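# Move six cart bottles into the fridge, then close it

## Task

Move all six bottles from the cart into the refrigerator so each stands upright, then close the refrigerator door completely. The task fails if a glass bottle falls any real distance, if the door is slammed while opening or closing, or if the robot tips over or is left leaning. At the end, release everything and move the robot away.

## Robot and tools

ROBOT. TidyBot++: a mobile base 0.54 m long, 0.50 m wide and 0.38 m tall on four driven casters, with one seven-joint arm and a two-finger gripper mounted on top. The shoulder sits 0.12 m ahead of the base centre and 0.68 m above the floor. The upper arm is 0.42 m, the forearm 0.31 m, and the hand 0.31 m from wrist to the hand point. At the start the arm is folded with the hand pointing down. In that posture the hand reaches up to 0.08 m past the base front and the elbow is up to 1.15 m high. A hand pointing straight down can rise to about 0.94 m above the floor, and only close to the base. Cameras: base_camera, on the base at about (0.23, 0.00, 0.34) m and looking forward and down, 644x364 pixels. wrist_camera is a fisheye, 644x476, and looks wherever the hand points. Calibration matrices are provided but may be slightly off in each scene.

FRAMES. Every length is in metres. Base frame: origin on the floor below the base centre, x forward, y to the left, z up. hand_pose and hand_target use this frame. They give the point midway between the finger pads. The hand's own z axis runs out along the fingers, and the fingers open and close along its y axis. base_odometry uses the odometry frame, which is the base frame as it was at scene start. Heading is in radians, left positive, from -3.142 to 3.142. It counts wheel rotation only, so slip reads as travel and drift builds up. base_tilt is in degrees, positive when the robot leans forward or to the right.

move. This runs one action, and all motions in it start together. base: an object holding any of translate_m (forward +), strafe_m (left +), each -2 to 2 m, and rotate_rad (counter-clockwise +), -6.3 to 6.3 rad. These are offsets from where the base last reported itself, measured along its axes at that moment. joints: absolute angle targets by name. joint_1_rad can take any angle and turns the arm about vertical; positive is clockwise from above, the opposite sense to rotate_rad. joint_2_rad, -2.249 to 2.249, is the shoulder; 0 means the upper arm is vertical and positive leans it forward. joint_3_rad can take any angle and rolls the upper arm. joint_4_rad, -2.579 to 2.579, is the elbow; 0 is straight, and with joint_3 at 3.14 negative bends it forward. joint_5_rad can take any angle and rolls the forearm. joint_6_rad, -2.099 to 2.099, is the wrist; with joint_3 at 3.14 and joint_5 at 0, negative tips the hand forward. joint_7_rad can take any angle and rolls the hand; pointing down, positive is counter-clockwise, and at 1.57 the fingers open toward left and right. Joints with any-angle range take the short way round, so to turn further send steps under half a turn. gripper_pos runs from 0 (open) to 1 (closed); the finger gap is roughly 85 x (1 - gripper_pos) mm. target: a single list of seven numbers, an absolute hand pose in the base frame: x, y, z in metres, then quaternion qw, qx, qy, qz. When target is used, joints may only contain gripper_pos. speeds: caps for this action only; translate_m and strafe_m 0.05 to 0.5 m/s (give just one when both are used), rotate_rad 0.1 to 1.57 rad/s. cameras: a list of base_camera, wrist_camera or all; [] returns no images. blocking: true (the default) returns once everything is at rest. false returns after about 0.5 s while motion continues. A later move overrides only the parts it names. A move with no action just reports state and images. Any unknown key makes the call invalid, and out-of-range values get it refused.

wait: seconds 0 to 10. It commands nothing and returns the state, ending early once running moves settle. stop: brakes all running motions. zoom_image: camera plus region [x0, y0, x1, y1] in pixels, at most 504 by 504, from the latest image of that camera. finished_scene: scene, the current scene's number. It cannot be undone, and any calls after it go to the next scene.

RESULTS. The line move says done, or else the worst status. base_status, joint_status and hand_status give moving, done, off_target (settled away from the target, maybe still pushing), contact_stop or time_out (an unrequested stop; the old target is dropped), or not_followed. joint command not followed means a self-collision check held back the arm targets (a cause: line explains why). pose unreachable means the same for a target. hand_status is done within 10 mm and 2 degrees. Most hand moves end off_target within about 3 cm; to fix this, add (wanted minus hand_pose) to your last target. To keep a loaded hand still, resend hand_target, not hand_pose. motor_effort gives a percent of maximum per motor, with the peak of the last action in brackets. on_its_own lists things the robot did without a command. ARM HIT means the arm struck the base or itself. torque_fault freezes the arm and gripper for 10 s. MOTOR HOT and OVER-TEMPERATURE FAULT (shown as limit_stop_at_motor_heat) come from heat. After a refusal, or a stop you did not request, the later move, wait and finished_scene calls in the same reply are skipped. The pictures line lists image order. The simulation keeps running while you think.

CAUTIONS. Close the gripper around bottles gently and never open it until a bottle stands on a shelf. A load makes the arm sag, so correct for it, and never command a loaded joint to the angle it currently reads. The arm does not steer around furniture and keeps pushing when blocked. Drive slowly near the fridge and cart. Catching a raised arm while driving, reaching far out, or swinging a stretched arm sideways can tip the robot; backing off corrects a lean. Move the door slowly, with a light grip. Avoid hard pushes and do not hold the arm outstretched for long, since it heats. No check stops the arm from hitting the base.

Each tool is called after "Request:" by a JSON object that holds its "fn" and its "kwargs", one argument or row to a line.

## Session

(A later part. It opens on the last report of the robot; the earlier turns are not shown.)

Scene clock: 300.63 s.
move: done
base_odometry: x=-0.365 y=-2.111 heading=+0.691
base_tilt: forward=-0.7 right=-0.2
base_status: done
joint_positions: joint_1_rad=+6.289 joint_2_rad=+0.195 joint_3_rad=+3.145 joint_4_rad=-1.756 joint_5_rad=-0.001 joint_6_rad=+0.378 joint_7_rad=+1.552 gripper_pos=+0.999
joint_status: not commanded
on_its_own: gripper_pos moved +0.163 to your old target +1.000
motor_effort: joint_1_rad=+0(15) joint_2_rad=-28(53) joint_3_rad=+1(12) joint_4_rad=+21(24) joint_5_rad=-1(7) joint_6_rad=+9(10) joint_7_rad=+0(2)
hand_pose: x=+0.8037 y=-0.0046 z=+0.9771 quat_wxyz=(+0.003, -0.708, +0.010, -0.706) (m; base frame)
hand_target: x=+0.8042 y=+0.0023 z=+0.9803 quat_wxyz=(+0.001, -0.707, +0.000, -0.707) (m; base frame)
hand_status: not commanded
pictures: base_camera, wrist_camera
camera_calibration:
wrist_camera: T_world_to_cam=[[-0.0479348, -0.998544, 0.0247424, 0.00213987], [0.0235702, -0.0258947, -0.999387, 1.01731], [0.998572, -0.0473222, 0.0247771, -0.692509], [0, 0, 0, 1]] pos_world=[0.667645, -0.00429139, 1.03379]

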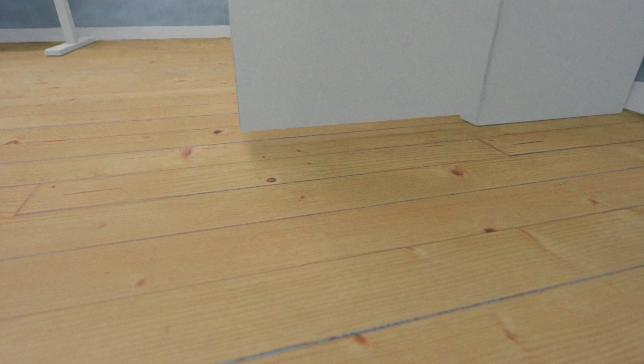

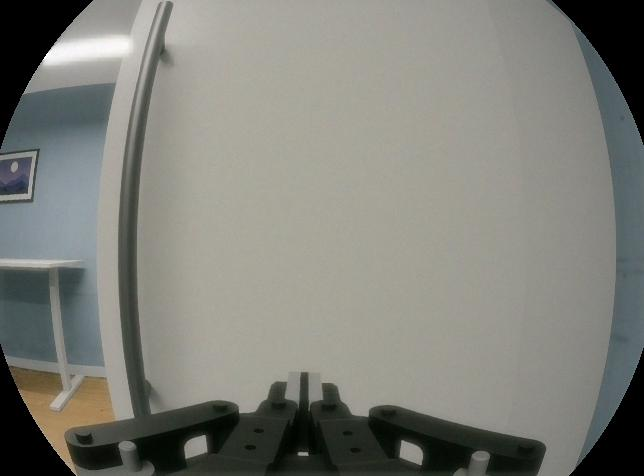

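Request:
{"fn": "move", "kwargs": {
  "base": {"translate_m": -0.2},
  "cameras": []
}}

Request:
{"fn": "move", "kwargs": {
  "joints": {"joint_1_rad": 0.0, "joint_2_rad": -0.363, "joint_3_rad": 3.14, "joint_4_rad": -2.545, "joint_5_rad": 0.0, "joint_6_rad": 0.5, "joint_7_rad": 1.57, "gripper_pos": 0.0}
}}

Scene clock: 327.17 s.
move: done
base_odometry: x=-0.520 y=-2.239 heading=+0.691
base_tilt: forward=-0.7 right=-0.2
base_status: done
joint_positions: joint_1_rad=+6.289 joint_2_rad=+0.197 joint_3_rad=+3.145 joint_4_rad=-1.756 joint_5_rad=-0.001 joint_6_rad=+0.378 joint_7_rad=+1.552 gripper_pos=+0.999
joint_status: not commanded
motor_effort: joint_1_rad=+0(2) joint_2_rad=-28(32) joint_3_rad=+1(3) joint_4_rad=+20(23) joint_5_rad=-1(1) joint_6_rad=+9(10) joint_7_rad=+0(1)
hand_pose: x=+0.8042 y=-0.0045 z=+0.9760 quat_wxyz=(+0.003, -0.708, +0.010, -0.706) (m; base frame)
hand_target: x=+0.8042 y=+0.0023 z=+0.9803 quat_wxyz=(+0.001, -0.707, +0.000, -0.707) (m; base frame)
hand_status: not commanded
pictures: none
No camera images: "cameras" was empty.

Scene clock: 329.23 s.
move: done
base_odometry: x=-0.520 y=-2.239 heading=+0.691
base_tilt: forward=-0.7 right=-0.2
base_status: not commanded
joint_positions: joint_1_rad=+6.289 joint_2_rad=-0.333 joint_3_rad=+3.145 joint_4_rad=-2.520 joint_5_rad=-0.001 joint_6_rad=+0.467 joint_7_rad=+1.552 gripper_pos=+0.000
joint_status: all done
motor_effort: joint_1_rad=+0(1) joint_2_rad=-6(28) joint_3_rad=+1(3) joint_4_rad=+19(22) joint_5_rad=-1(2) joint_6_rad=+9(10) joint_7_rad=+0(2)
hand_pose: x=+0.5458 y=-0.0026 z=+0.8514 quat_wxyz=(+0.004, -0.758, +0.011, -0.652) (m; base frame)
hand_target: x=+0.5364 y=+0.0021 z=+0.8602 quat_wxyz=(+0.001, -0.745, +0.000, -0.667) (m; base frame)
hand_status: not commanded
pictures: base_camera, wrist_camera
camera_calibration:
wrist_camera: T_world_to_cam=[[-0.0438421, -0.998626, 0.0286936, -0.0107127], [-0.123238, -0.0230958, -0.992108, 0.971708], [0.991408, -0.0470322, -0.122056, -0.302895], [0, 0, 0, 1]] pos_world=[0.419575, -0.00250143, 0.927377]

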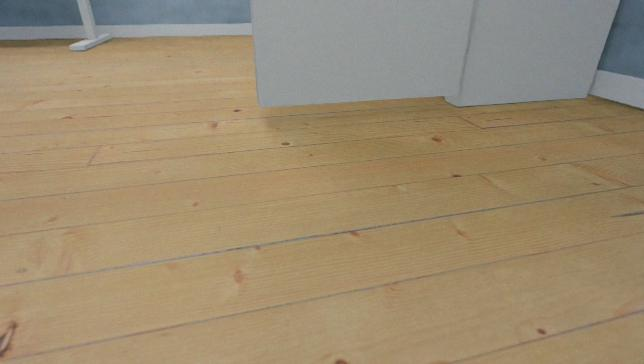

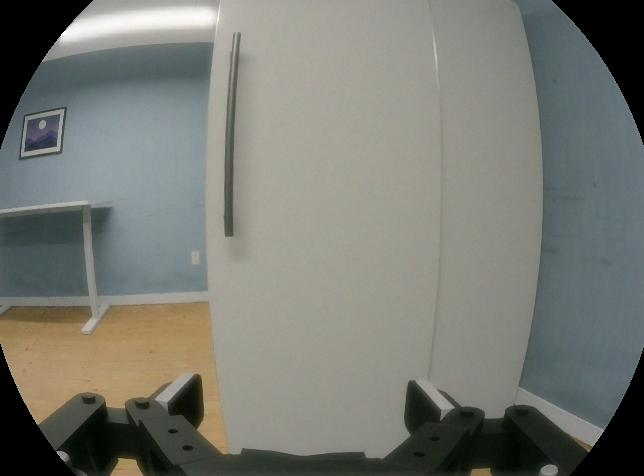

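Request:
{"fn": "move", "kwargs": {
  "base": {"translate_m": 1.309, "strafe_m": 1.175, "rotate_rad": -1.281},
  "joints": {"joint_6_rad": -0.83},
  "cameras": ["base_camera"]
}}

Request:
{"fn": "move", "kwargs": {
  "joints": {"joint_2_rad": -0.2, "joint_4_rad": -1.9, "joint_6_rad": 0.3},
  "cameras": ["wrist_camera"]
}}

Scene clock: 350.17 s.
move: done
base_odometry: x=-0.260 y=-0.499 heading=-0.591
base_tilt: forward=-0.7 right=-0.2
base_status: done
joint_positions: joint_1_rad=+6.289 joint_2_rad=-0.342 joint_3_rad=+3.145 joint_4_rad=-2.529 joint_5_rad=-0.001 joint_6_rad=-0.792 joint_7_rad=+1.552 gripper_pos=+0.000
joint_status: all done
motor_effort: joint_1_rad=+1(1) joint_2_rad=-1(8) joint_3_rad=+2(2) joint_4_rad=+14(20) joint_5_rad=-1(1) joint_6_rad=+1(10) joint_7_rad=+1(1)
hand_pose: x=+0.2851 y=+0.0001 z=+0.5895 quat_wxyz=(+0.001, -0.997, +0.014, -0.081) (m; base frame)
hand_target: x=+0.2673 y=+0.0015 z=+0.5861 quat_wxyz=(+0.000, -0.998, +0.000, -0.065) (m; base frame)
hand_status: not commanded
pictures: base_camera

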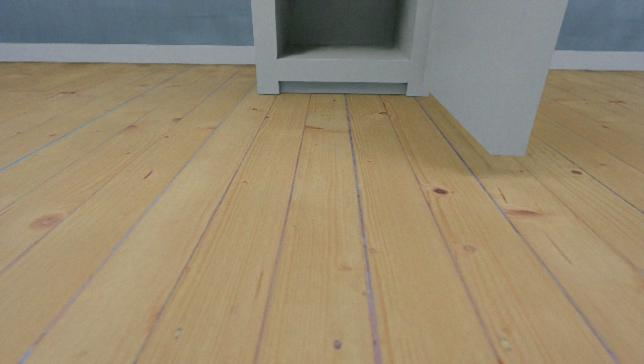

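Scene clock: 352.47 s.
move: done
base_odometry: x=-0.260 y=-0.499 heading=-0.591
base_tilt: forward=-0.7 right=-0.2
base_status: not commanded
joint_positions: joint_1_rad=+6.289 joint_2_rad=-0.223 joint_3_rad=+3.145 joint_4_rad=-1.923 joint_5_rad=-0.001 joint_6_rad=+0.265 joint_7_rad=+1.552 gripper_pos=+0.000
joint_status: all done
motor_effort: joint_1_rad=+0(1) joint_2_rad=-13(14) joint_3_rad=+1(2) joint_4_rad=+22(23) joint_5_rad=-1(1) joint_6_rad=+9(10) joint_7_rad=+0(1)
hand_pose: x=+0.6462 y=-0.0035 z=+1.0939 quat_wxyz=(+0.004, -0.657, +0.009, -0.754) (m; base frame)
hand_target: x=+0.6539 y=+0.0023 z=+1.1066 quat_wxyz=(+0.001, -0.644, +0.000, -0.765) (m; base frame)
hand_status: not commanded
pictures: wrist_camera
camera_calibration:
wrist_camera: T_world_to_cam=[[-0.0506414, -0.998557, 0.0178693, 0.00203281], [0.161186, -0.0258296, -0.986586, 1.03483], [0.985624, -0.0470818, 0.162262, -0.680072], [0, 0, 0, 1]] pos_world=[0.503598, -0.00325998, 1.13126]

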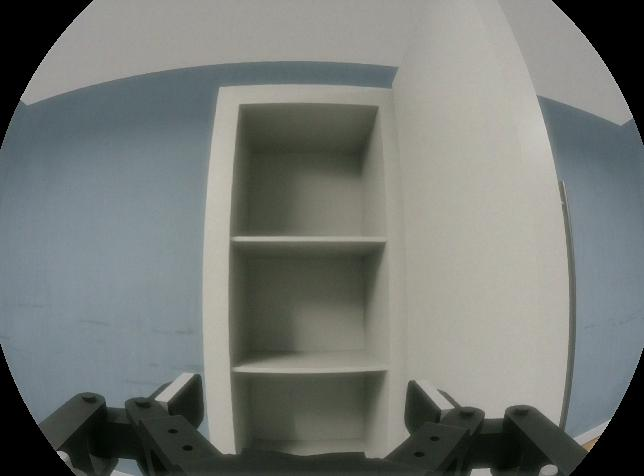

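Request:
{"fn": "zoom_image", "kwargs": {
  "camera": "wrist_camera",
  "region": [180, 70, 440, 460]
}}

Scaled by 1.292.

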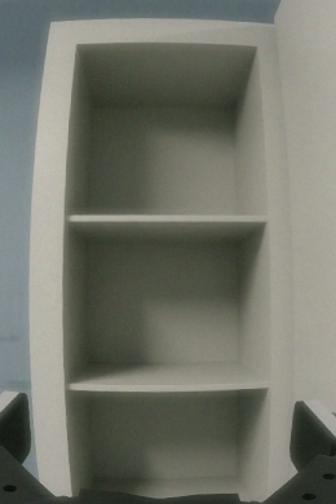

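Request:
{"fn": "move", "kwargs": {
  "joints": {"joint_1_rad": 1.86, "joint_6_rad": -0.25},
  "cameras": ["wrist_camera"]
}}

Request:
{"fn": "zoom_image", "kwargs": {
  "camera": "wrist_camera",
  "region": [150, 150, 500, 400]
}}

Scene clock: 390.17 s.
move: done
base_odometry: x=-0.260 y=-0.499 heading=-0.591
base_tilt: forward=-0.7 right=-0.2
base_status: not commanded
joint_positions: joint_1_rad=+8.127 joint_2_rad=-0.218 joint_3_rad=+3.145 joint_4_rad=-1.923 joint_5_rad=-0.001 joint_6_rad=-0.202 joint_7_rad=+1.552 gripper_pos=+0.000
joint_status: all done
motor_effort: joint_1_rad=+0(2) joint_2_rad=-14(16) joint_3_rad=+2(3) joint_4_rad=+22(23) joint_5_rad=-1(1) joint_6_rad=+8(10) joint_7_rad=+1(1)
hand_pose: x=-0.0200 y=-0.4954 z=+0.9479 quat_wxyz=(-0.458, -0.485, +0.655, -0.354) (m; base frame)
hand_target: x=-0.0264 y=-0.4965 z=+0.9385 quat_wxyz=(-0.450, -0.495, +0.663, -0.336) (m; base frame)
hand_status: not commanded
pictures: wrist_camera
camera_calibration:
wrist_camera: T_world_to_cam=[[-0.953337, 0.299885, 0.0348896, 0.088756], [0.0595854, 0.300184, -0.952019, 1.11211], [-0.295969, -0.905516, -0.304045, -0.0318503], [0, 0, 0, 1]] pos_world=[0.00892198, -0.389296, 1.04597]

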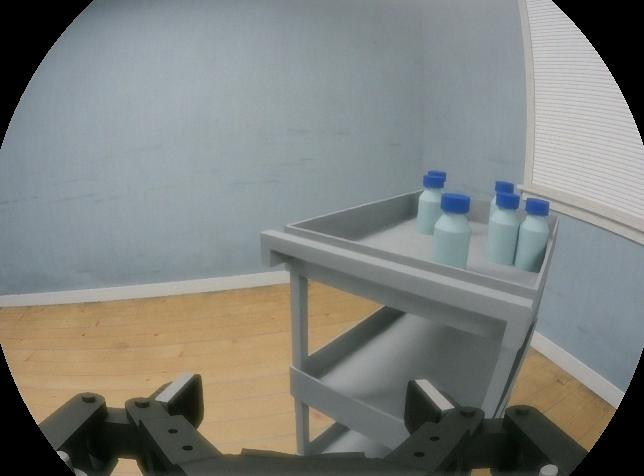

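Scaled by 1.440.

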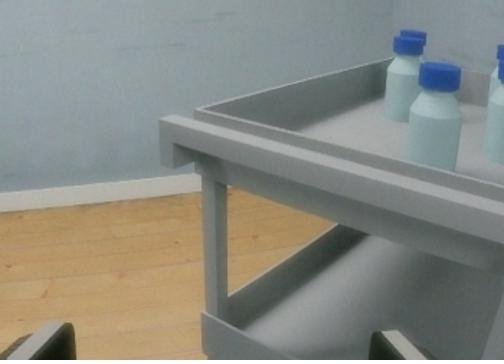

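Request:
{"fn": "move", "kwargs": {
  "base": {"translate_m": -0.96, "strafe_m": -0.34, "rotate_rad": -0.98},
  "joints": {"joint_1_rad": 0.0, "joint_2_rad": -0.363, "joint_4_rad": -1.7, "joint_6_rad": -0.863}
}}

Scene clock: 485.97 s.
move: done
base_odometry: x=-1.246 y=-0.247 heading=-1.572
base_tilt: forward=-0.7 right=-0.2
base_status: done
joint_positions: joint_1_rad=+6.300 joint_2_rad=-0.332 joint_3_rad=+3.139 joint_4_rad=-1.728 joint_5_rad=-0.001 joint_6_rad=-0.817 joint_7_rad=+1.552 gripper_pos=+0.000
joint_status: all done
motor_effort: joint_1_rad=+0(3) joint_2_rad=-9(15) joint_3_rad=+1(4) joint_4_rad=+21(23) joint_5_rad=-1(2) joint_6_rad=+7(10) joint_7_rad=+0(1)
hand_pose: x=+0.5405 y=-0.0044 z=+0.9481 quat_wxyz=(+0.001, -0.894, +0.015, -0.448) (m; base frame)
hand_target: x=+0.5271 y=+0.0021 z=+0.9648 quat_wxyz=(+0.000, -0.891, +0.000, -0.454) (m; base frame)
hand_status: not commanded
pictures: base_camera, wrist_camera
camera_calibration:
wrist_camera: T_world_to_cam=[[-0.0308187, -0.998581, 0.0434372, -0.0365056], [-0.577714, -0.0176675, -0.816048, 1.14573], [0.815657, -0.0502438, -0.576349, 0.239797], [0, 0, 0, 1]] pos_world=[0.465185, -0.00416334, 1.07476]

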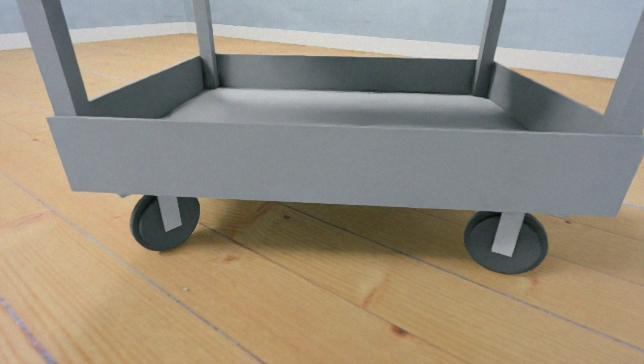

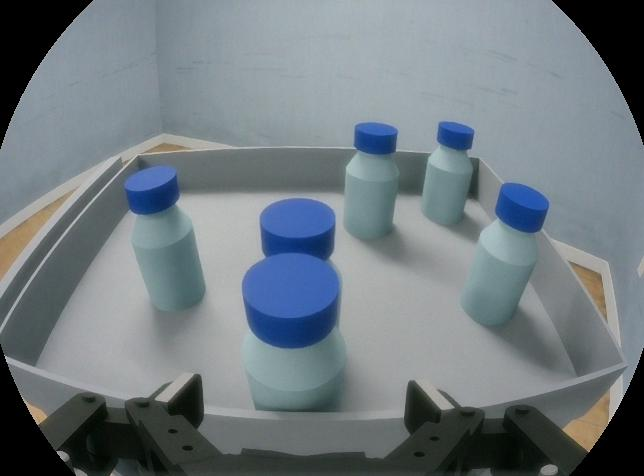

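Request:
{"fn": "zoom_image", "kwargs": {
  "camera": "wrist_camera",
  "region": [320, 100, 560, 340]
}}

Request:
{"fn": "zoom_image", "kwargs": {
  "camera": "wrist_camera",
  "region": [100, 150, 360, 420]
}}

Scaled by 2.100.

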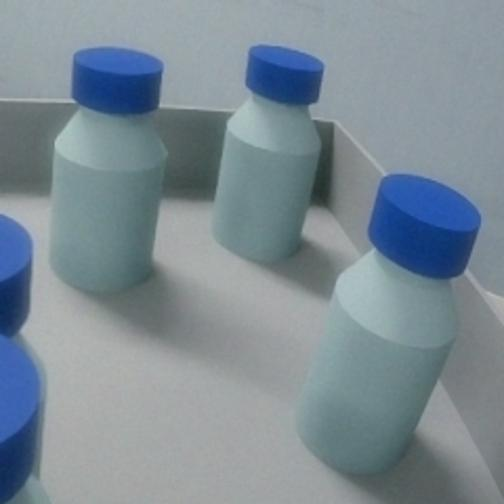

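Scaled by 1.867.

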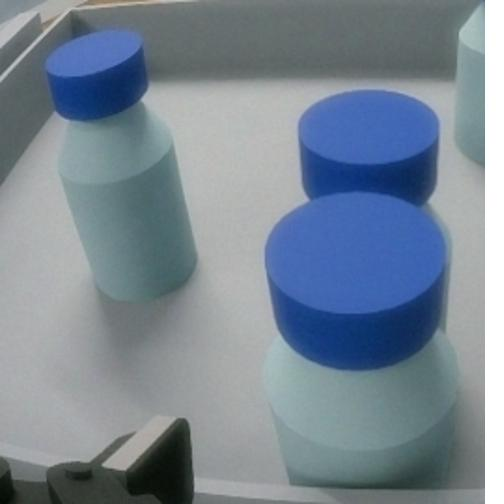

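Request:
{"fn": "move", "kwargs": {
  "joints": {"joint_1_rad": -0.016, "joint_2_rad": -0.155, "joint_4_rad": -1.51, "joint_6_rad": -0.83},
  "cameras": ["wrist_camera"]
}}

Scene clock: 595.53 s.
move: done
base_odometry: x=-1.246 y=-0.247 heading=-1.572
base_tilt: forward=-0.7 right=-0.2
base_status: not commanded
joint_positions: joint_1_rad=+6.285 joint_2_rad=-0.165 joint_3_rad=+3.139 joint_4_rad=-1.537 joint_5_rad=-0.001 joint_6_rad=-0.818 joint_7_rad=+1.552 gripper_pos=+0.000
joint_status: all done
motor_effort: joint_1_rad=+0(2) joint_2_rad=-15(17) joint_3_rad=+1(2) joint_4_rad=+21(22) joint_5_rad=-1(1) joint_6_rad=+7(9) joint_7_rad=+0(1)
hand_pose: x=+0.6115 y=+0.0019 z=+0.9786 quat_wxyz=(+0.004, -0.889, +0.008, -0.458) (m; base frame)
hand_target: x=+0.6154 y=+0.0102 z=+0.9854 quat_wxyz=(+0.004, -0.888, -0.008, -0.460) (m; base frame)
hand_status: not commanded
pictures: wrist_camera
camera_calibration:
wrist_camera: T_world_to_cam=[[-0.0168526, -0.998951, 0.0425791, -0.0371161], [-0.558403, -0.0259217, -0.829165, 1.21272], [0.829399, -0.0377499, -0.55738, 0.172814], [0, 0, 0, 1]] pos_world=[0.533231, 0.000882392, 1.10345]

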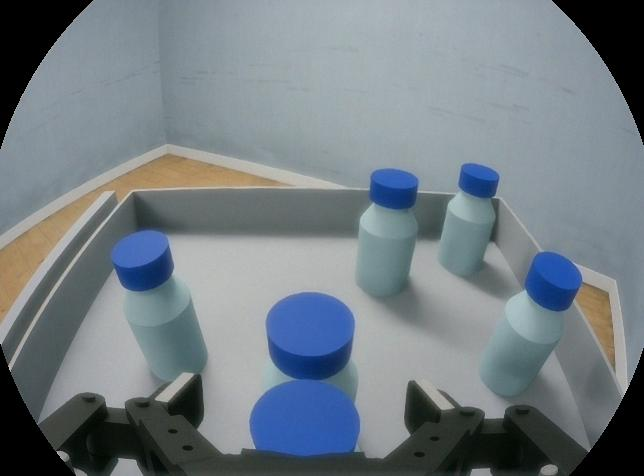

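Request:
{"fn": "move", "kwargs": {
  "joints": {"joint_2_rad": -0.15, "joint_4_rad": -1.7, "joint_6_rad": -0.65},
  "cameras": ["wrist_camera"]
}}

Scene clock: 602.17 s.
move: done
base_odometry: x=-1.246 y=-0.247 heading=-1.572
base_tilt: forward=-0.7 right=-0.2
base_status: not commanded
joint_positions: joint_1_rad=+6.285 joint_2_rad=-0.163 joint_3_rad=+3.139 joint_4_rad=-1.679 joint_5_rad=-0.001 joint_6_rad=-0.685 joint_7_rad=+1.552 gripper_pos=+0.000
joint_status: all done
motor_effort: joint_1_rad=+0(1) joint_2_rad=-15(17) joint_3_rad=+2(2) joint_4_rad=+21(23) joint_5_rad=-1(1) joint_6_rad=+7(9) joint_7_rad=+0(1)
hand_pose: x=+0.6160 y=+0.0019 z=+0.9308 quat_wxyz=(+0.004, -0.891, +0.008, -0.453) (m; base frame)
hand_target: x=+0.6220 y=+0.0103 z=+0.9212 quat_wxyz=(+0.004, -0.891, -0.008, -0.454) (m; base frame)
hand_status: not commanded
pictures: wrist_camera
camera_calibration:
wrist_camera: T_world_to_cam=[[-0.0164006, -0.998951, 0.0427645, -0.035478], [-0.568028, -0.0258893, -0.822602, 1.1754], [0.822845, -0.0377826, -0.567008, 0.155432], [0, 0, 0, 1]] pos_world=[0.539181, 0.00086206, 1.05653]

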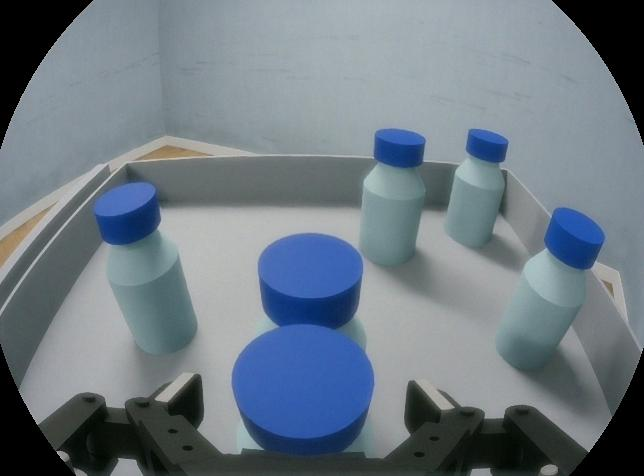

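Request:
{"fn": "move", "kwargs": {
  "joints": {"joint_2_rad": -0.145, "joint_4_rad": -1.9, "joint_6_rad": -0.44},
  "cameras": ["wrist_camera"]
}}

Scene clock: 605.67 s.
move: done
base_odometry: x=-1.246 y=-0.247 heading=-1.572
base_tilt: forward=-0.7 right=-0.2
base_status: not commanded
joint_positions: joint_1_rad=+6.285 joint_2_rad=-0.161 joint_3_rad=+3.139 joint_4_rad=-1.877 joint_5_rad=-0.001 joint_6_rad=-0.475 joint_7_rad=+1.552 gripper_pos=+0.000
joint_status: all done
motor_effort: joint_1_rad=+0(1) joint_2_rad=-15(16) joint_3_rad=+1(2) joint_4_rad=+21(23) joint_5_rad=-1(1) joint_6_rad=+8(9) joint_7_rad=+0(1)
hand_pose: x=+0.6158 y=+0.0018 z=+0.8705 quat_wxyz=(+0.004, -0.889, +0.008, -0.457) (m; base frame)
hand_target: x=+0.6197 y=+0.0102 z=+0.8586 quat_wxyz=(+0.004, -0.890, -0.008, -0.456) (m; base frame)
hand_status: not commanded
pictures: wrist_camera
camera_calibration:
wrist_camera: T_world_to_cam=[[-0.0169213, -0.998949, 0.0425956, -0.0324932], [-0.560011, -0.0258237, -0.828083, 1.12557], [0.828313, -0.0378663, -0.558985, 0.111021], [0, 0, 0, 1]] pos_world=[0.537819, 0.000811154, 0.995505]

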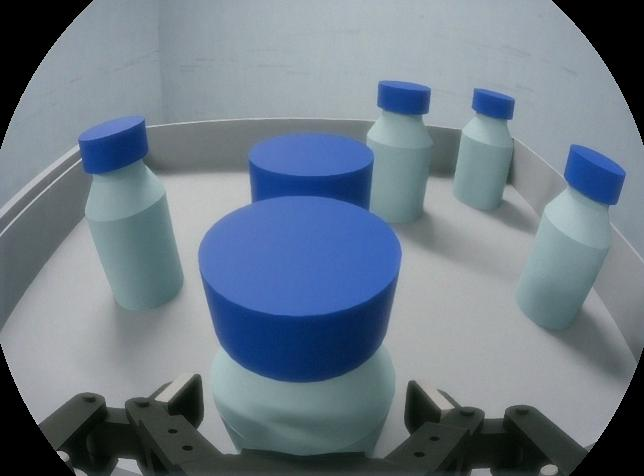

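Request:
{"fn": "move", "kwargs": {
  "joints": {"gripper_pos": 0.6},
  "cameras": ["wrist_camera"]
}}

Scene clock: 618.40 s.
move: off_target
base_odometry: x=-1.246 y=-0.247 heading=-1.572
base_tilt: forward=-0.7 right=-0.2
base_status: not commanded
joint_positions: joint_1_rad=+6.285 joint_2_rad=-0.161 joint_3_rad=+3.139 joint_4_rad=-1.878 joint_5_rad=-0.001 joint_6_rad=-0.470 joint_7_rad=+1.552 gripper_pos=+0.247
joint_status: gripper_pos off_target (ended at +0.247, target +0.600)
motor_effort: joint_1_rad=-1(1) joint_2_rad=-12(15) joint_3_rad=+1(2) joint_4_rad=+21(23) joint_5_rad=-2(2) joint_6_rad=+8(9) joint_7_rad=+0(1)
hand_pose: x=+0.6164 y=+0.0021 z=+0.8716 quat_wxyz=(+0.005, -0.888, +0.008, -0.459) (m; base frame)
hand_target: x=+0.6197 y=+0.0102 z=+0.8586 quat_wxyz=(+0.004, -0.890, -0.008, -0.456) (m; base frame)
hand_status: not commanded
pictures: wrist_camera
camera_calibration:
wrist_camera: T_world_to_cam=[[-0.0165557, -0.998959, 0.0425183, -0.0324114], [-0.556261, -0.0261335, -0.830596, 1.12671], [0.830842, -0.0374024, -0.555249, 0.10636], [0, 0, 0, 1]] pos_world=[0.53784, 0.00104536, 0.996275]

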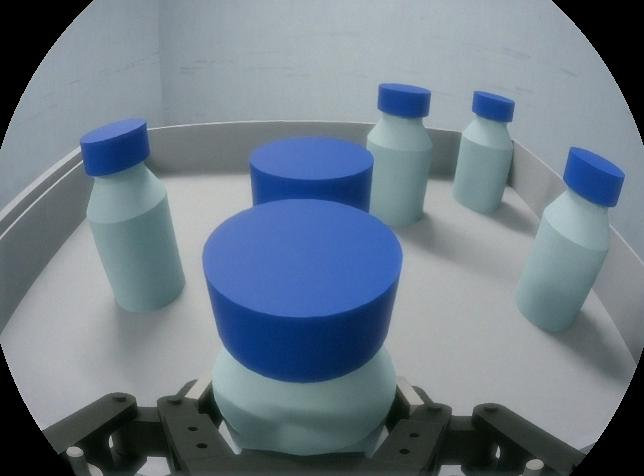

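Request:
{"fn": "move", "kwargs": {
  "joints": {"joint_2_rad": -0.15, "joint_4_rad": -1.7, "joint_6_rad": -0.65},
  "cameras": ["wrist_camera"]
}}

Scene clock: 623.00 s.
move: off_target
base_odometry: x=-1.246 y=-0.247 heading=-1.572
base_tilt: forward=-0.7 right=-0.2
base_status: not commanded
joint_positions: joint_1_rad=+6.284 joint_2_rad=-0.147 joint_3_rad=+3.139 joint_4_rad=-1.747 joint_5_rad=-0.001 joint_6_rad=-0.625 joint_7_rad=+1.552 gripper_pos=+0.247
joint_status: joint_4_rad off_target (ended at -1.747, target -1.700); the others done
motor_effort: joint_1_rad=+1(1) joint_2_rad=-18(20) joint_3_rad=+1(2) joint_4_rad=+25(27) joint_5_rad=-1(2) joint_6_rad=+11(12) joint_7_rad=+0(1)
hand_pose: x=+0.6186 y=+0.0027 z=+0.8992 quat_wxyz=(+0.005, -0.897, +0.007, -0.442) (m; base frame)
hand_target: x=+0.6220 y=+0.0103 z=+0.9212 quat_wxyz=(+0.004, -0.891, -0.008, -0.454) (m; base frame)
hand_status: not commanded
pictures: wrist_camera
camera_calibration:
wrist_camera: T_world_to_cam=[[-0.0136495, -0.998977, 0.0431214, -0.0352704], [-0.588009, -0.0268612, -0.808408, 1.15052], [0.808739, -0.0363901, -0.58704, 0.162162], [0, 0, 0, 1]] pos_world=[0.544889, 0.00157117, 1.02681]

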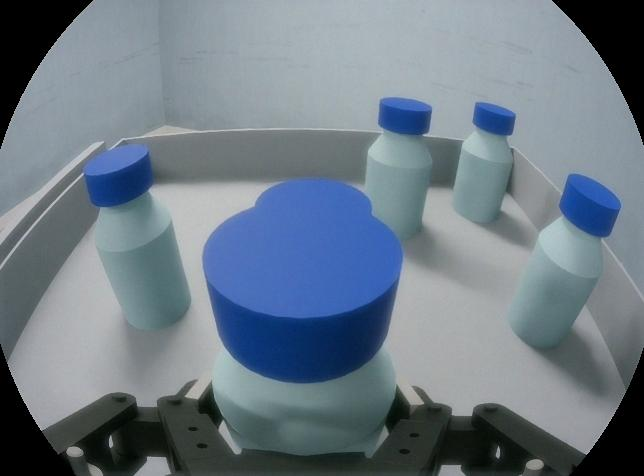

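Request:
{"fn": "move", "kwargs": {
  "joints": {"joint_2_rad": -0.14, "joint_4_rad": -1.395, "joint_6_rad": -0.905},
  "cameras": ["wrist_camera"]
}}

Scene clock: 632.93 s.
move: off_target
base_odometry: x=-1.246 y=-0.247 heading=-1.572
base_tilt: forward=-0.7 right=-0.2
base_status: not commanded
joint_positions: joint_1_rad=+6.284 joint_2_rad=-0.144 joint_3_rad=+3.139 joint_4_rad=-1.440 joint_5_rad=-0.001 joint_6_rad=-0.874 joint_7_rad=+1.552 gripper_pos=+0.247
joint_status: joint_4_rad off_target (ended at -1.440, target -1.395); the others done
motor_effort: joint_1_rad=+0(1) joint_2_rad=-18(20) joint_3_rad=+2(2) joint_4_rad=+24(28) joint_5_rad=-1(1) joint_6_rad=+10(12) joint_7_rad=+0(1)
hand_pose: x=+0.6182 y=+0.0028 z=+1.0081 quat_wxyz=(+0.005, -0.884, +0.007, -0.467) (m; base frame)
hand_target: x=+0.6178 y=+0.0102 z=+1.0231 quat_wxyz=(+0.004, -0.882, -0.007, -0.471) (m; base frame)
hand_status: not commanded
pictures: wrist_camera
camera_calibration:
wrist_camera: T_world_to_cam=[[-0.0158855, -0.998984, 0.0421723, -0.0375576], [-0.541785, -0.0268492, -0.840088, 1.2417], [0.840367, -0.0361935, -0.540808, 0.160198], [0, 0, 0, 1]] pos_world=[0.537513, 0.00161743, 1.13136]

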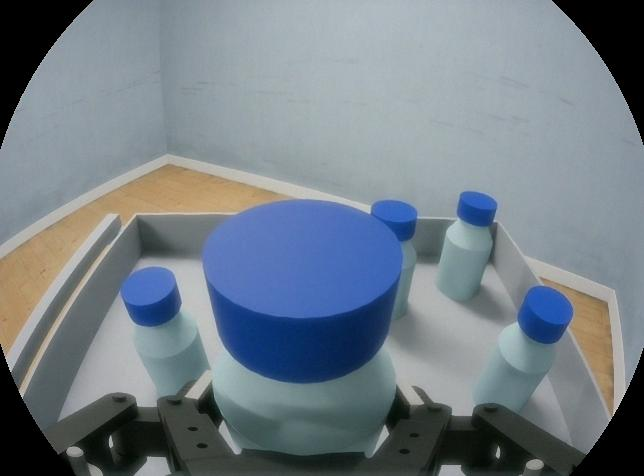

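Request:
{"fn": "move", "kwargs": {
  "base": {"translate_m": -0.247, "strafe_m": 0.246},
  "cameras": []
}}

Request:
{"fn": "move", "kwargs": {
  "base": {"translate_m": 0.682, "strafe_m": 1.279, "rotate_rad": 0.982},
  "joints": {"joint_1_rad": 0.0, "joint_2_rad": 0.0, "joint_4_rad": -1.12, "joint_6_rad": -1.03}
}}

Scene clock: 676.47 s.
move: done
base_odometry: x=-1.000 y=+0.000 heading=-1.571
base_tilt: forward=-0.7 right=-0.2
base_status: done
joint_positions: joint_1_rad=+6.274 joint_2_rad=-0.128 joint_3_rad=+3.137 joint_4_rad=-1.438 joint_5_rad=-0.001 joint_6_rad=-0.879 joint_7_rad=+1.552 gripper_pos=+0.247
joint_status: not commanded
motor_effort: joint_1_rad=+0(2) joint_2_rad=-19(22) joint_3_rad=+1(4) joint_4_rad=+24(25) joint_5_rad=-1(2) joint_6_rad=+10(11) joint_7_rad=+1(1)
hand_pose: x=+0.6224 y=+0.0083 z=+0.9995 quat_wxyz=(+0.007, -0.889, +0.002, -0.458) (m; base frame)
hand_target: x=+0.6178 y=+0.0102 z=+1.0231 quat_wxyz=(+0.004, -0.882, -0.007, -0.471) (m; base frame)
hand_status: not commanded
pictures: none
No camera images: "cameras" was empty.

Scene clock: 680.73 s.
move: off_target
base_odometry: x=+0.279 y=-0.682 heading=-0.588
base_tilt: forward=-0.7 right=-0.2
base_status: done
joint_positions: joint_1_rad=+6.280 joint_2_rad=+0.024 joint_3_rad=+3.140 joint_4_rad=-1.163 joint_5_rad=-0.001 joint_6_rad=-1.003 joint_7_rad=+1.552 gripper_pos=+0.247
joint_status: joint_4_rad off_target (ended at -1.163, target -1.120); the others done
motor_effort: joint_1_rad=+0(4) joint_2_rad=-24(28) joint_3_rad=+1(4) joint_4_rad=+23(26) joint_5_rad=-1(3) joint_6_rad=+10(11) joint_7_rad=+0(1)
hand_pose: x=+0.6739 y=+0.0044 z=+1.0400 quat_wxyz=(+0.006, -0.889, +0.006, -0.458) (m; base frame)
hand_target: x=+0.6625 y=+0.0022 z=+1.0691 quat_wxyz=(+0.001, -0.880, +0.000, -0.476) (m; base frame)
hand_status: not commanded
pictures: base_camera, wrist_camera
camera_calibration:
wrist_camera: T_world_to_cam=[[-0.0120105, -0.999042, 0.0420776, -0.0388821], [-0.557925, -0.0282257, -0.829411, 1.29854], [0.829805, -0.0334378, -0.557051, 0.154735], [0, 0, 0, 1]] pos_world=[0.595622, 0.00298146, 1.16486]

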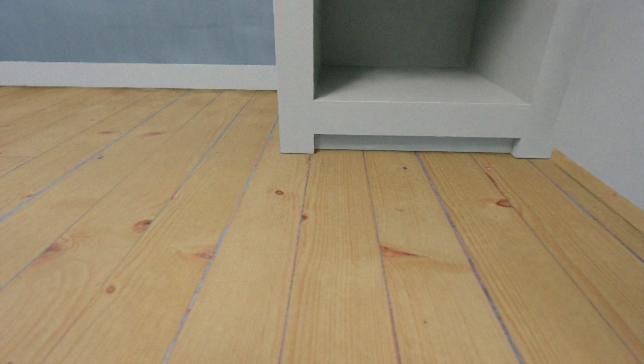

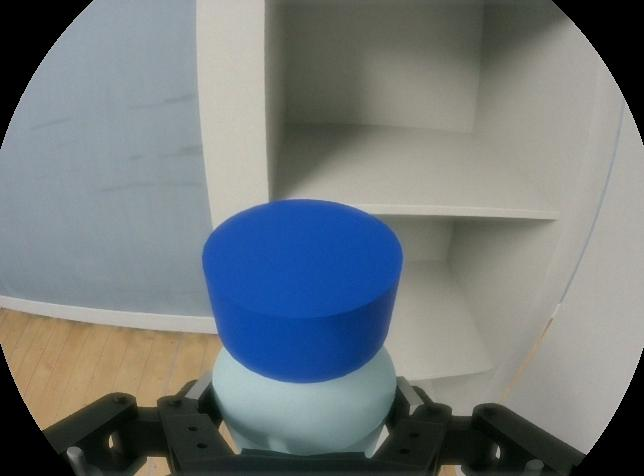

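Request:
{"fn": "move", "kwargs": {

}}

Scene clock: 710.77 s.
base_odometry: x=+0.279 y=-0.682 heading=-0.588
base_tilt: forward=-0.7 right=-0.2
base_status: done
joint_positions: joint_1_rad=+6.280 joint_2_rad=+0.024 joint_3_rad=+3.140 joint_4_rad=-1.163 joint_5_rad=-0.001 joint_6_rad=-1.003 joint_7_rad=+1.552 gripper_pos=+0.247
joint_status: joint_4_rad off_target (ended at -1.163, target -1.120); the others done
motor_effort: joint_1_rad=+0(4) joint_2_rad=-23(28) joint_3_rad=+2(4) joint_4_rad=+24(26) joint_5_rad=-1(3) joint_6_rad=+10(11) joint_7_rad=+1(1)
hand_pose: x=+0.6739 y=+0.0044 z=+1.0400 quat_wxyz=(+0.006, -0.889, +0.006, -0.458) (m; base frame)
hand_target: x=+0.6625 y=+0.0022 z=+1.0691 quat_wxyz=(+0.001, -0.880, +0.000, -0.476) (m; base frame)
hand_status: not commanded
pictures: base_camera, wrist_camera
camera_calibration:
wrist_camera: T_world_to_cam=[[-0.0120105, -0.999042, 0.0420776, -0.0388821], [-0.557925, -0.0282257, -0.829411, 1.29854], [0.829805, -0.0334378, -0.557051, 0.154735], [0, 0, 0, 1]] pos_world=[0.595622, 0.00298146, 1.16486]

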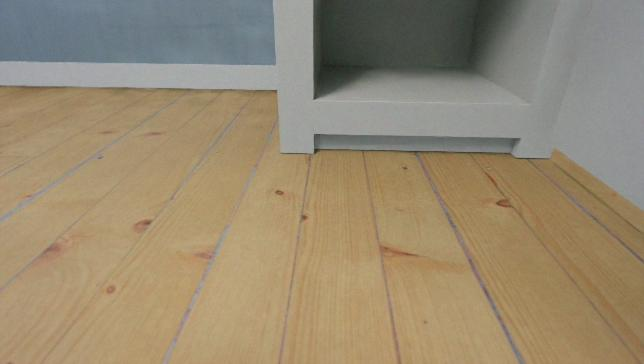

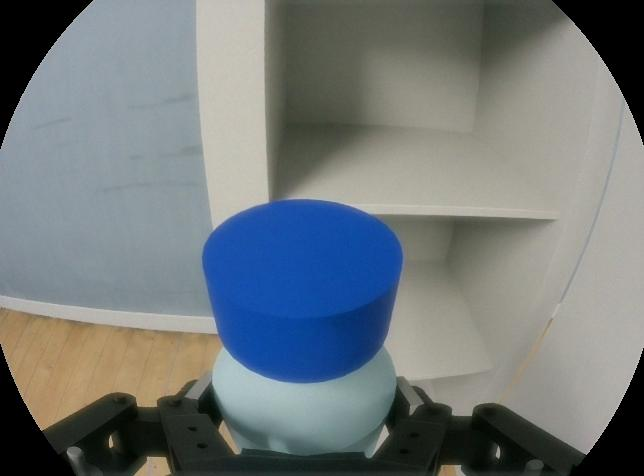

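Request:
{"fn": "move", "kwargs": {
  "base": {"translate_m": 0.3, "strafe_m": -0.035},
  "speeds": {"translate_m": 0.2},
  "joints": {"joint_1_rad": 0.0, "joint_2_rad": 0.085, "joint_3_rad": 3.14, "joint_4_rad": -1.0, "joint_5_rad": 0.0, "joint_6_rad": -1.066, "joint_7_rad": 1.57}
}}

Scene clock: 790.03 s.
move: off_target
base_odometry: x=+0.509 y=-0.878 heading=-0.588
base_tilt: forward=-0.7 right=-0.2
base_status: done
joint_positions: joint_1_rad=+6.280 joint_2_rad=+0.109 joint_3_rad=+3.140 joint_4_rad=-1.040 joint_5_rad=-0.001 joint_6_rad=-1.038 joint_7_rad=+1.552 gripper_pos=+0.247
joint_status: joint_4_rad off_target (ended at -1.040, target -1.000); the others done
motor_effort: joint_1_rad=+0(2) joint_2_rad=-27(31) joint_3_rad=+1(3) joint_4_rad=+23(25) joint_5_rad=-1(2) joint_6_rad=+10(12) joint_7_rad=+0(1)
hand_pose: x=+0.7056 y=+0.0045 z=+1.0486 quat_wxyz=(+0.006, -0.888, +0.006, -0.459) (m; base frame)
hand_target: x=+0.6930 y=+0.0022 z=+1.0772 quat_wxyz=(+0.001, -0.880, +0.000, -0.475) (m; base frame)
hand_status: not commanded
pictures: base_camera, wrist_camera
camera_calibration:
wrist_camera: T_world_to_cam=[[-0.0120621, -0.999049, 0.0418919, -0.0385273], [-0.55679, -0.0280884, -0.830178, 1.3233], [0.830566, -0.0333387, -0.555922, 0.13148], [0, 0, 0, 1]] pos_world=[0.627133, 0.00306207, 1.17328]

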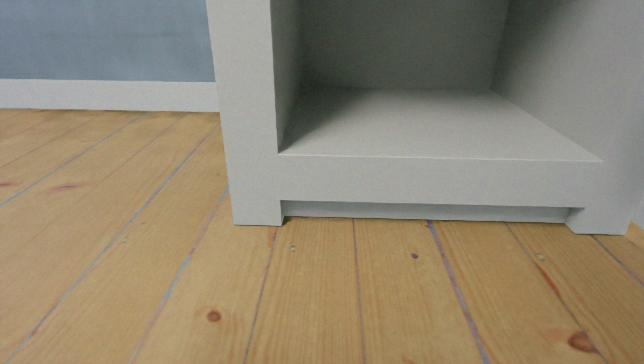

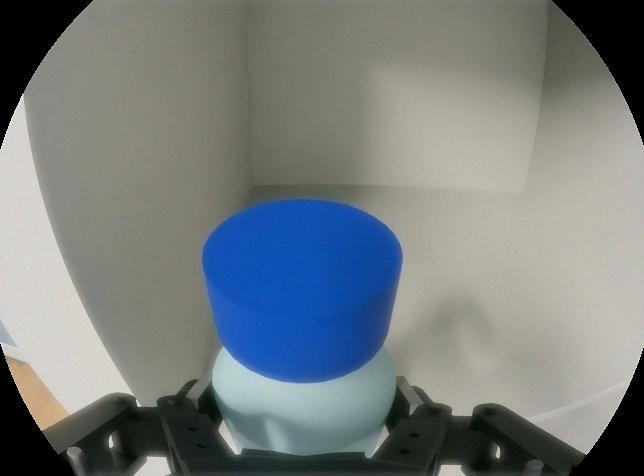

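Request:
{"fn": "move", "kwargs": {
  "base": {"translate_m": 0.3},
  "speeds": {"translate_m": 0.15}
}}

Request:
{"fn": "zoom_image", "kwargs": {
  "camera": "wrist_camera",
  "region": [100, 0, 600, 476]
}}

Scene clock: 804.47 s.
move: done
base_odometry: x=+0.758 y=-1.044 heading=-0.588
base_tilt: forward=-0.7 right=-0.2
base_status: done
joint_positions: joint_1_rad=+6.280 joint_2_rad=+0.114 joint_3_rad=+3.140 joint_4_rad=-1.040 joint_5_rad=-0.001 joint_6_rad=-1.041 joint_7_rad=+1.552 gripper_pos=+0.247
joint_status: not commanded
motor_effort: joint_1_rad=+0(2) joint_2_rad=-27(33) joint_3_rad=+1(3) joint_4_rad=+22(25) joint_5_rad=-1(2) joint_6_rad=+10(11) joint_7_rad=+0(1)
hand_pose: x=+0.7069 y=+0.0045 z=+1.0453 quat_wxyz=(+0.006, -0.890, +0.006, -0.456) (m; base frame)
hand_target: x=+0.6930 y=+0.0022 z=+1.0772 quat_wxyz=(+0.001, -0.880, +0.000, -0.475) (m; base frame)
hand_status: not commanded
pictures: base_camera, wrist_camera
camera_calibration:
wrist_camera: T_world_to_cam=[[-0.0117698, -0.999048, 0.0420023, -0.0386916], [-0.562529, -0.0281123, -0.826299, 1.32132], [0.826694, -0.0333529, -0.561663, 0.137285], [0, 0, 0, 1]] pos_world=[0.629331, 0.00306933, 1.17053]

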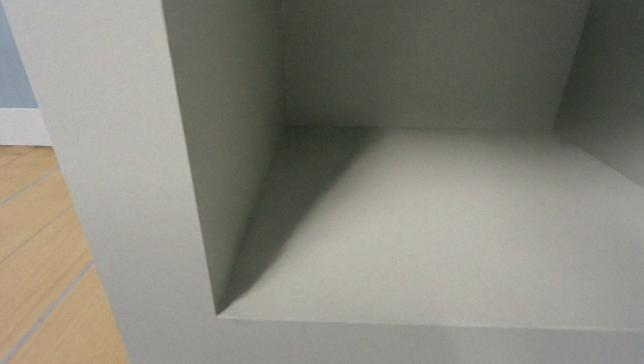

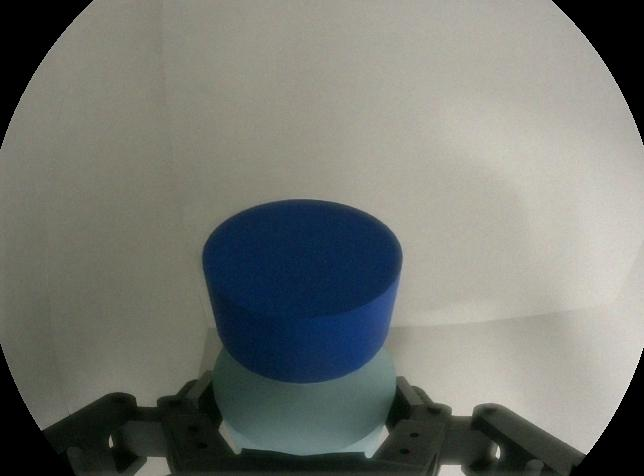

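Scaled by 1.008.

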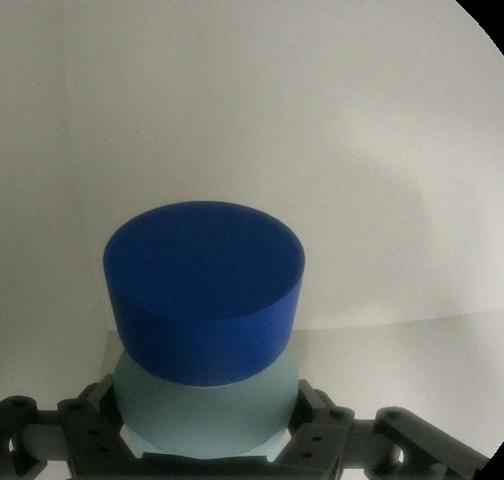

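Request:
{"fn": "move", "kwargs": {
  "joints": {"joint_2_rad": 0.07, "joint_4_rad": -1.068, "joint_6_rad": -1.012},
  "cameras": []
}}

Request:
{"fn": "move", "kwargs": {
  "joints": {"joint_2_rad": 0.065, "joint_4_rad": -1.09, "joint_6_rad": -0.994},
  "cameras": ["wrist_camera"]
}}

Scene clock: 819.03 s.
move: off_target
base_odometry: x=+0.758 y=-1.044 heading=-0.588
base_tilt: forward=-0.7 right=-0.2
base_status: not commanded
joint_positions: joint_1_rad=+6.280 joint_2_rad=+0.114 joint_3_rad=+3.140 joint_4_rad=-1.070 joint_5_rad=-0.001 joint_6_rad=-1.034 joint_7_rad=+1.552 gripper_pos=+0.247
joint_status: joint_2_rad off_target (ended at +0.114, target +0.070); the others done
motor_effort: joint_1_rad=+0(1) joint_2_rad=-28(30) joint_3_rad=+1(1) joint_4_rad=+24(25) joint_5_rad=-1(1) joint_6_rad=+10(11) joint_7_rad=+0(1)
hand_pose: x=+0.7062 y=+0.0045 z=+1.0310 quat_wxyz=(+0.006, -0.895, +0.006, -0.446) (m; base frame)
hand_target: x=+0.6943 y=+0.0022 z=+1.0630 quat_wxyz=(+0.001, -0.880, +0.000, -0.476) (m; base frame)
hand_status: not commanded
pictures: none
No camera images: "cameras" was empty.

Scene clock: 819.63 s.
move: off_target
base_odometry: x=+0.758 y=-1.044 heading=-0.588
base_tilt: forward=-0.7 right=-0.2
base_status: not commanded
joint_positions: joint_1_rad=+6.280 joint_2_rad=+0.113 joint_3_rad=+3.140 joint_4_rad=-1.086 joint_5_rad=-0.001 joint_6_rad=-1.028 joint_7_rad=+1.552 gripper_pos=+0.247
joint_status: joint_2_rad off_target (ended at +0.113, target +0.065); the others done
motor_effort: joint_1_rad=+0(1) joint_2_rad=-28(29) joint_3_rad=+1(1) joint_4_rad=+22(25) joint_5_rad=-1(1) joint_6_rad=+10(11) joint_7_rad=+1(1)
hand_pose: x=+0.7061 y=+0.0045 z=+1.0239 quat_wxyz=(+0.006, -0.897, +0.006, -0.441) (m; base frame)
hand_target: x=+0.6946 y=+0.0022 z=+1.0585 quat_wxyz=(+0.001, -0.879, +0.000, -0.476) (m; base frame)
hand_status: not commanded
pictures: wrist_camera
camera_calibration:
wrist_camera: T_world_to_cam=[[-0.0103835, -0.999041, 0.0425372, -0.0393302], [-0.589297, -0.0282536, -0.807423, 1.30277], [0.80785, -0.0334509, -0.588438, 0.166675], [0, 0, 0, 1]] pos_world=[0.632659, 0.00309085, 1.15163]

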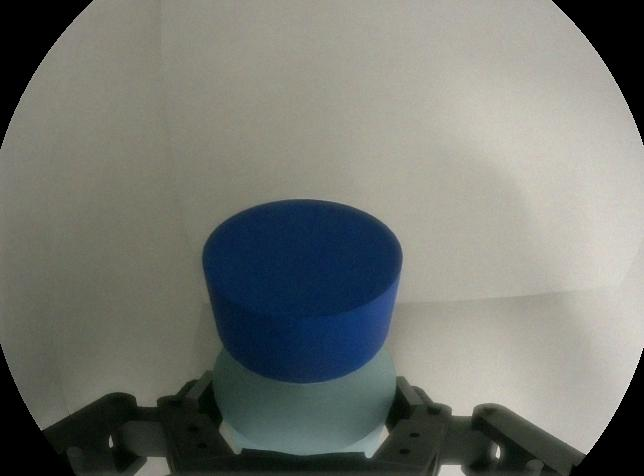

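Request:
{"fn": "move", "kwargs": {
  "joints": {"joint_2_rad": 0.065, "joint_4_rad": -1.09, "joint_6_rad": -0.95},
  "cameras": []
}}

Request:
{"fn": "move", "kwargs": {
  "joints": {"joint_2_rad": 0.06, "joint_4_rad": -1.105, "joint_6_rad": -0.94},
  "cameras": []
}}

Request:
{"fn": "move", "kwargs": {
  "joints": {"joint_2_rad": 0.055, "joint_4_rad": -1.12, "joint_6_rad": -0.93},
  "cameras": ["wrist_camera"]
}}

Scene clock: 828.20 s.
move: off_target
base_odometry: x=+0.758 y=-1.044 heading=-0.588
base_tilt: forward=-0.7 right=-0.2
base_status: not commanded
joint_positions: joint_1_rad=+6.280 joint_2_rad=+0.113 joint_3_rad=+3.140 joint_4_rad=-1.087 joint_5_rad=-0.001 joint_6_rad=-0.983 joint_7_rad=+1.552 gripper_pos=+0.247
joint_status: joint_2_rad off_target (ended at +0.113, target +0.065); the others done
motor_effort: joint_1_rad=+0(1) joint_2_rad=-28(29) joint_3_rad=+1(1) joint_4_rad=+23(25) joint_5_rad=-1(1) joint_6_rad=+10(11) joint_7_rad=+0(1)
hand_pose: x=+0.7144 y=+0.0046 z=+1.0347 quat_wxyz=(+0.006, -0.887, +0.006, -0.461) (m; base frame)
hand_target: x=+0.7018 y=+0.0022 z=+1.0702 quat_wxyz=(+0.001, -0.869, +0.000, -0.495) (m; base frame)
hand_status: not commanded
pictures: none
No camera images: "cameras" was empty.

Scene clock: 828.77 s.
move: off_target
base_odometry: x=+0.758 y=-1.044 heading=-0.588
base_tilt: forward=-0.7 right=-0.2
base_status: not commanded
joint_positions: joint_1_rad=+6.280 joint_2_rad=+0.112 joint_3_rad=+3.140 joint_4_rad=-1.099 joint_5_rad=-0.001 joint_6_rad=-0.979 joint_7_rad=+1.552 gripper_pos=+0.247
joint_status: joint_2_rad off_target (ended at +0.112, target +0.060); the others done
motor_effort: joint_1_rad=+1(1) joint_2_rad=-27(30) joint_3_rad=+1(1) joint_4_rad=+23(25) joint_5_rad=-1(1) joint_6_rad=+10(11) joint_7_rad=+0(1)
hand_pose: x=+0.7139 y=+0.0046 z=+1.0296 quat_wxyz=(+0.006, -0.889, +0.006, -0.458) (m; base frame)
hand_target: x=+0.7010 y=+0.0022 z=+1.0674 quat_wxyz=(+0.001, -0.869, +0.000, -0.495) (m; base frame)
hand_status: not commanded
pictures: none
No camera images: "cameras" was empty.

Scene clock: 829.33 s.
move: off_target
base_odometry: x=+0.758 y=-1.044 heading=-0.588
base_tilt: forward=-0.7 right=-0.2
base_status: not commanded
joint_positions: joint_1_rad=+6.280 joint_2_rad=+0.111 joint_3_rad=+3.140 joint_4_rad=-1.114 joint_5_rad=-0.001 joint_6_rad=-0.972 joint_7_rad=+1.552 gripper_pos=+0.247
joint_status: joint_2_rad off_target (ended at +0.111, target +0.055); the others done
motor_effort: joint_1_rad=+0(1) joint_2_rad=-28(29) joint_3_rad=+1(1) joint_4_rad=+23(24) joint_5_rad=-1(1) joint_6_rad=+10(11) joint_7_rad=+0(1)
hand_pose: x=+0.7136 y=+0.0046 z=+1.0240 quat_wxyz=(+0.006, -0.891, +0.006, -0.455) (m; base frame)
hand_target: x=+0.7001 y=+0.0022 z=+1.0646 quat_wxyz=(+0.001, -0.869, +0.000, -0.495) (m; base frame)
hand_status: not commanded
pictures: wrist_camera
camera_calibration:
wrist_camera: T_world_to_cam=[[-0.0117, -0.999048, 0.042036, -0.0377689], [-0.564545, -0.028098, -0.824924, 1.30754], [0.825319, -0.0333828, -0.563679, 0.122892], [0, 0, 0, 1]] pos_world=[0.636298, 0.00310885, 1.14948]

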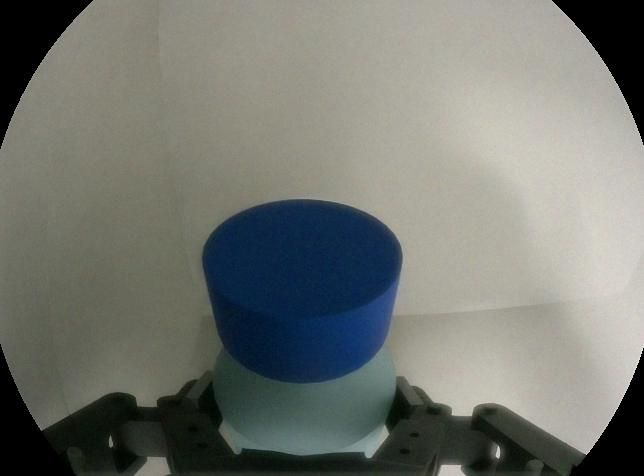

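Request:
{"fn": "move", "kwargs": {
  "joints": {"joint_2_rad": 0.05, "joint_4_rad": -1.135, "joint_6_rad": -0.915},
  "cameras": []
}}

Request:
{"fn": "move", "kwargs": {
  "joints": {"joint_2_rad": 0.045, "joint_4_rad": -1.15, "joint_6_rad": -0.9},
  "cameras": []
}}

Request:
{"fn": "move", "kwargs": {
  "joints": {"joint_2_rad": 0.04, "joint_4_rad": -1.165, "joint_6_rad": -0.885},
  "cameras": ["wrist_camera"]
}}

Scene clock: 834.77 s.
move: off_target
base_odometry: x=+0.758 y=-1.044 heading=-0.588
base_tilt: forward=-0.7 right=-0.2
base_status: not commanded
joint_positions: joint_1_rad=+6.280 joint_2_rad=+0.108 joint_3_rad=+3.140 joint_4_rad=-1.129 joint_5_rad=-0.001 joint_6_rad=-0.958 joint_7_rad=+1.552 gripper_pos=+0.247
joint_status: joint_2_rad off_target (ended at +0.108, target +0.050); the others done
motor_effort: joint_1_rad=+0(1) joint_2_rad=-28(29) joint_3_rad=+1(1) joint_4_rad=+24(25) joint_5_rad=-1(1) joint_6_rad=+10(11) joint_7_rad=+0(1)
hand_pose: x=+0.7140 y=+0.0046 z=+1.0210 quat_wxyz=(+0.006, -0.890, +0.006, -0.456) (m; base frame)
hand_target: x=+0.7000 y=+0.0022 z=+1.0632 quat_wxyz=(+0.001, -0.867, +0.000, -0.498) (m; base frame)
hand_status: not commanded
pictures: none
No camera images: "cameras" was empty.

Scene clock: 835.33 s.
move: off_target
base_odometry: x=+0.758 y=-1.044 heading=-0.588
base_tilt: forward=-0.7 right=-0.2
base_status: not commanded
joint_positions: joint_1_rad=+6.280 joint_2_rad=+0.105 joint_3_rad=+3.140 joint_4_rad=-1.144 joint_5_rad=-0.001 joint_6_rad=-0.944 joint_7_rad=+1.552 gripper_pos=+0.247
joint_status: joint_2_rad off_target (ended at +0.105, target +0.045); the others done
motor_effort: joint_1_rad=+0(0) joint_2_rad=-28(29) joint_3_rad=+1(2) joint_4_rad=+23(25) joint_5_rad=-1(1) joint_6_rad=+10(11) joint_7_rad=+0(1)
hand_pose: x=+0.7143 y=+0.0046 z=+1.0184 quat_wxyz=(+0.006, -0.889, +0.006, -0.457) (m; base frame)
hand_target: x=+0.6998 y=+0.0022 z=+1.0617 quat_wxyz=(+0.001, -0.866, +0.000, -0.500) (m; base frame)
hand_status: not commanded
pictures: none
No camera images: "cameras" was empty.

Scene clock: 835.90 s.
move: off_target
base_odometry: x=+0.758 y=-1.044 heading=-0.588
base_tilt: forward=-0.7 right=-0.2
base_status: not commanded
joint_positions: joint_1_rad=+6.280 joint_2_rad=+0.101 joint_3_rad=+3.140 joint_4_rad=-1.159 joint_5_rad=-0.001 joint_6_rad=-0.929 joint_7_rad=+1.552 gripper_pos=+0.247
joint_status: joint_2_rad off_target (ended at +0.101, target +0.040); the others done
motor_effort: joint_1_rad=+0(1) joint_2_rad=-27(29) joint_3_rad=+1(1) joint_4_rad=+24(25) joint_5_rad=-1(1) joint_6_rad=+10(11) joint_7_rad=+0(0)
hand_pose: x=+0.7144 y=+0.0046 z=+1.0162 quat_wxyz=(+0.006, -0.889, +0.006, -0.458) (m; base frame)
hand_target: x=+0.6996 y=+0.0022 z=+1.0602 quat_wxyz=(+0.001, -0.865, +0.000, -0.502) (m; base frame)
hand_status: not commanded
pictures: wrist_camera
camera_calibration:
wrist_camera: T_world_to_cam=[[-0.0120625, -0.999049, 0.0419087, -0.0370306], [-0.557821, -0.0280607, -0.829487, 1.30134], [0.829874, -0.0333832, -0.556952, 0.107697], [0, 0, 0, 1]] pos_world=[0.636094, 0.00311643, 1.14098]

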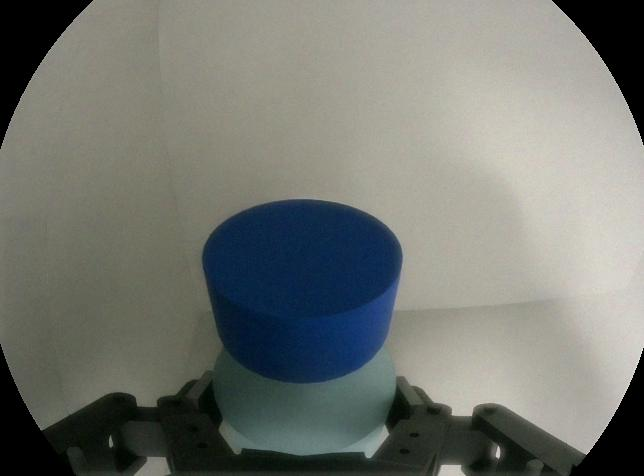

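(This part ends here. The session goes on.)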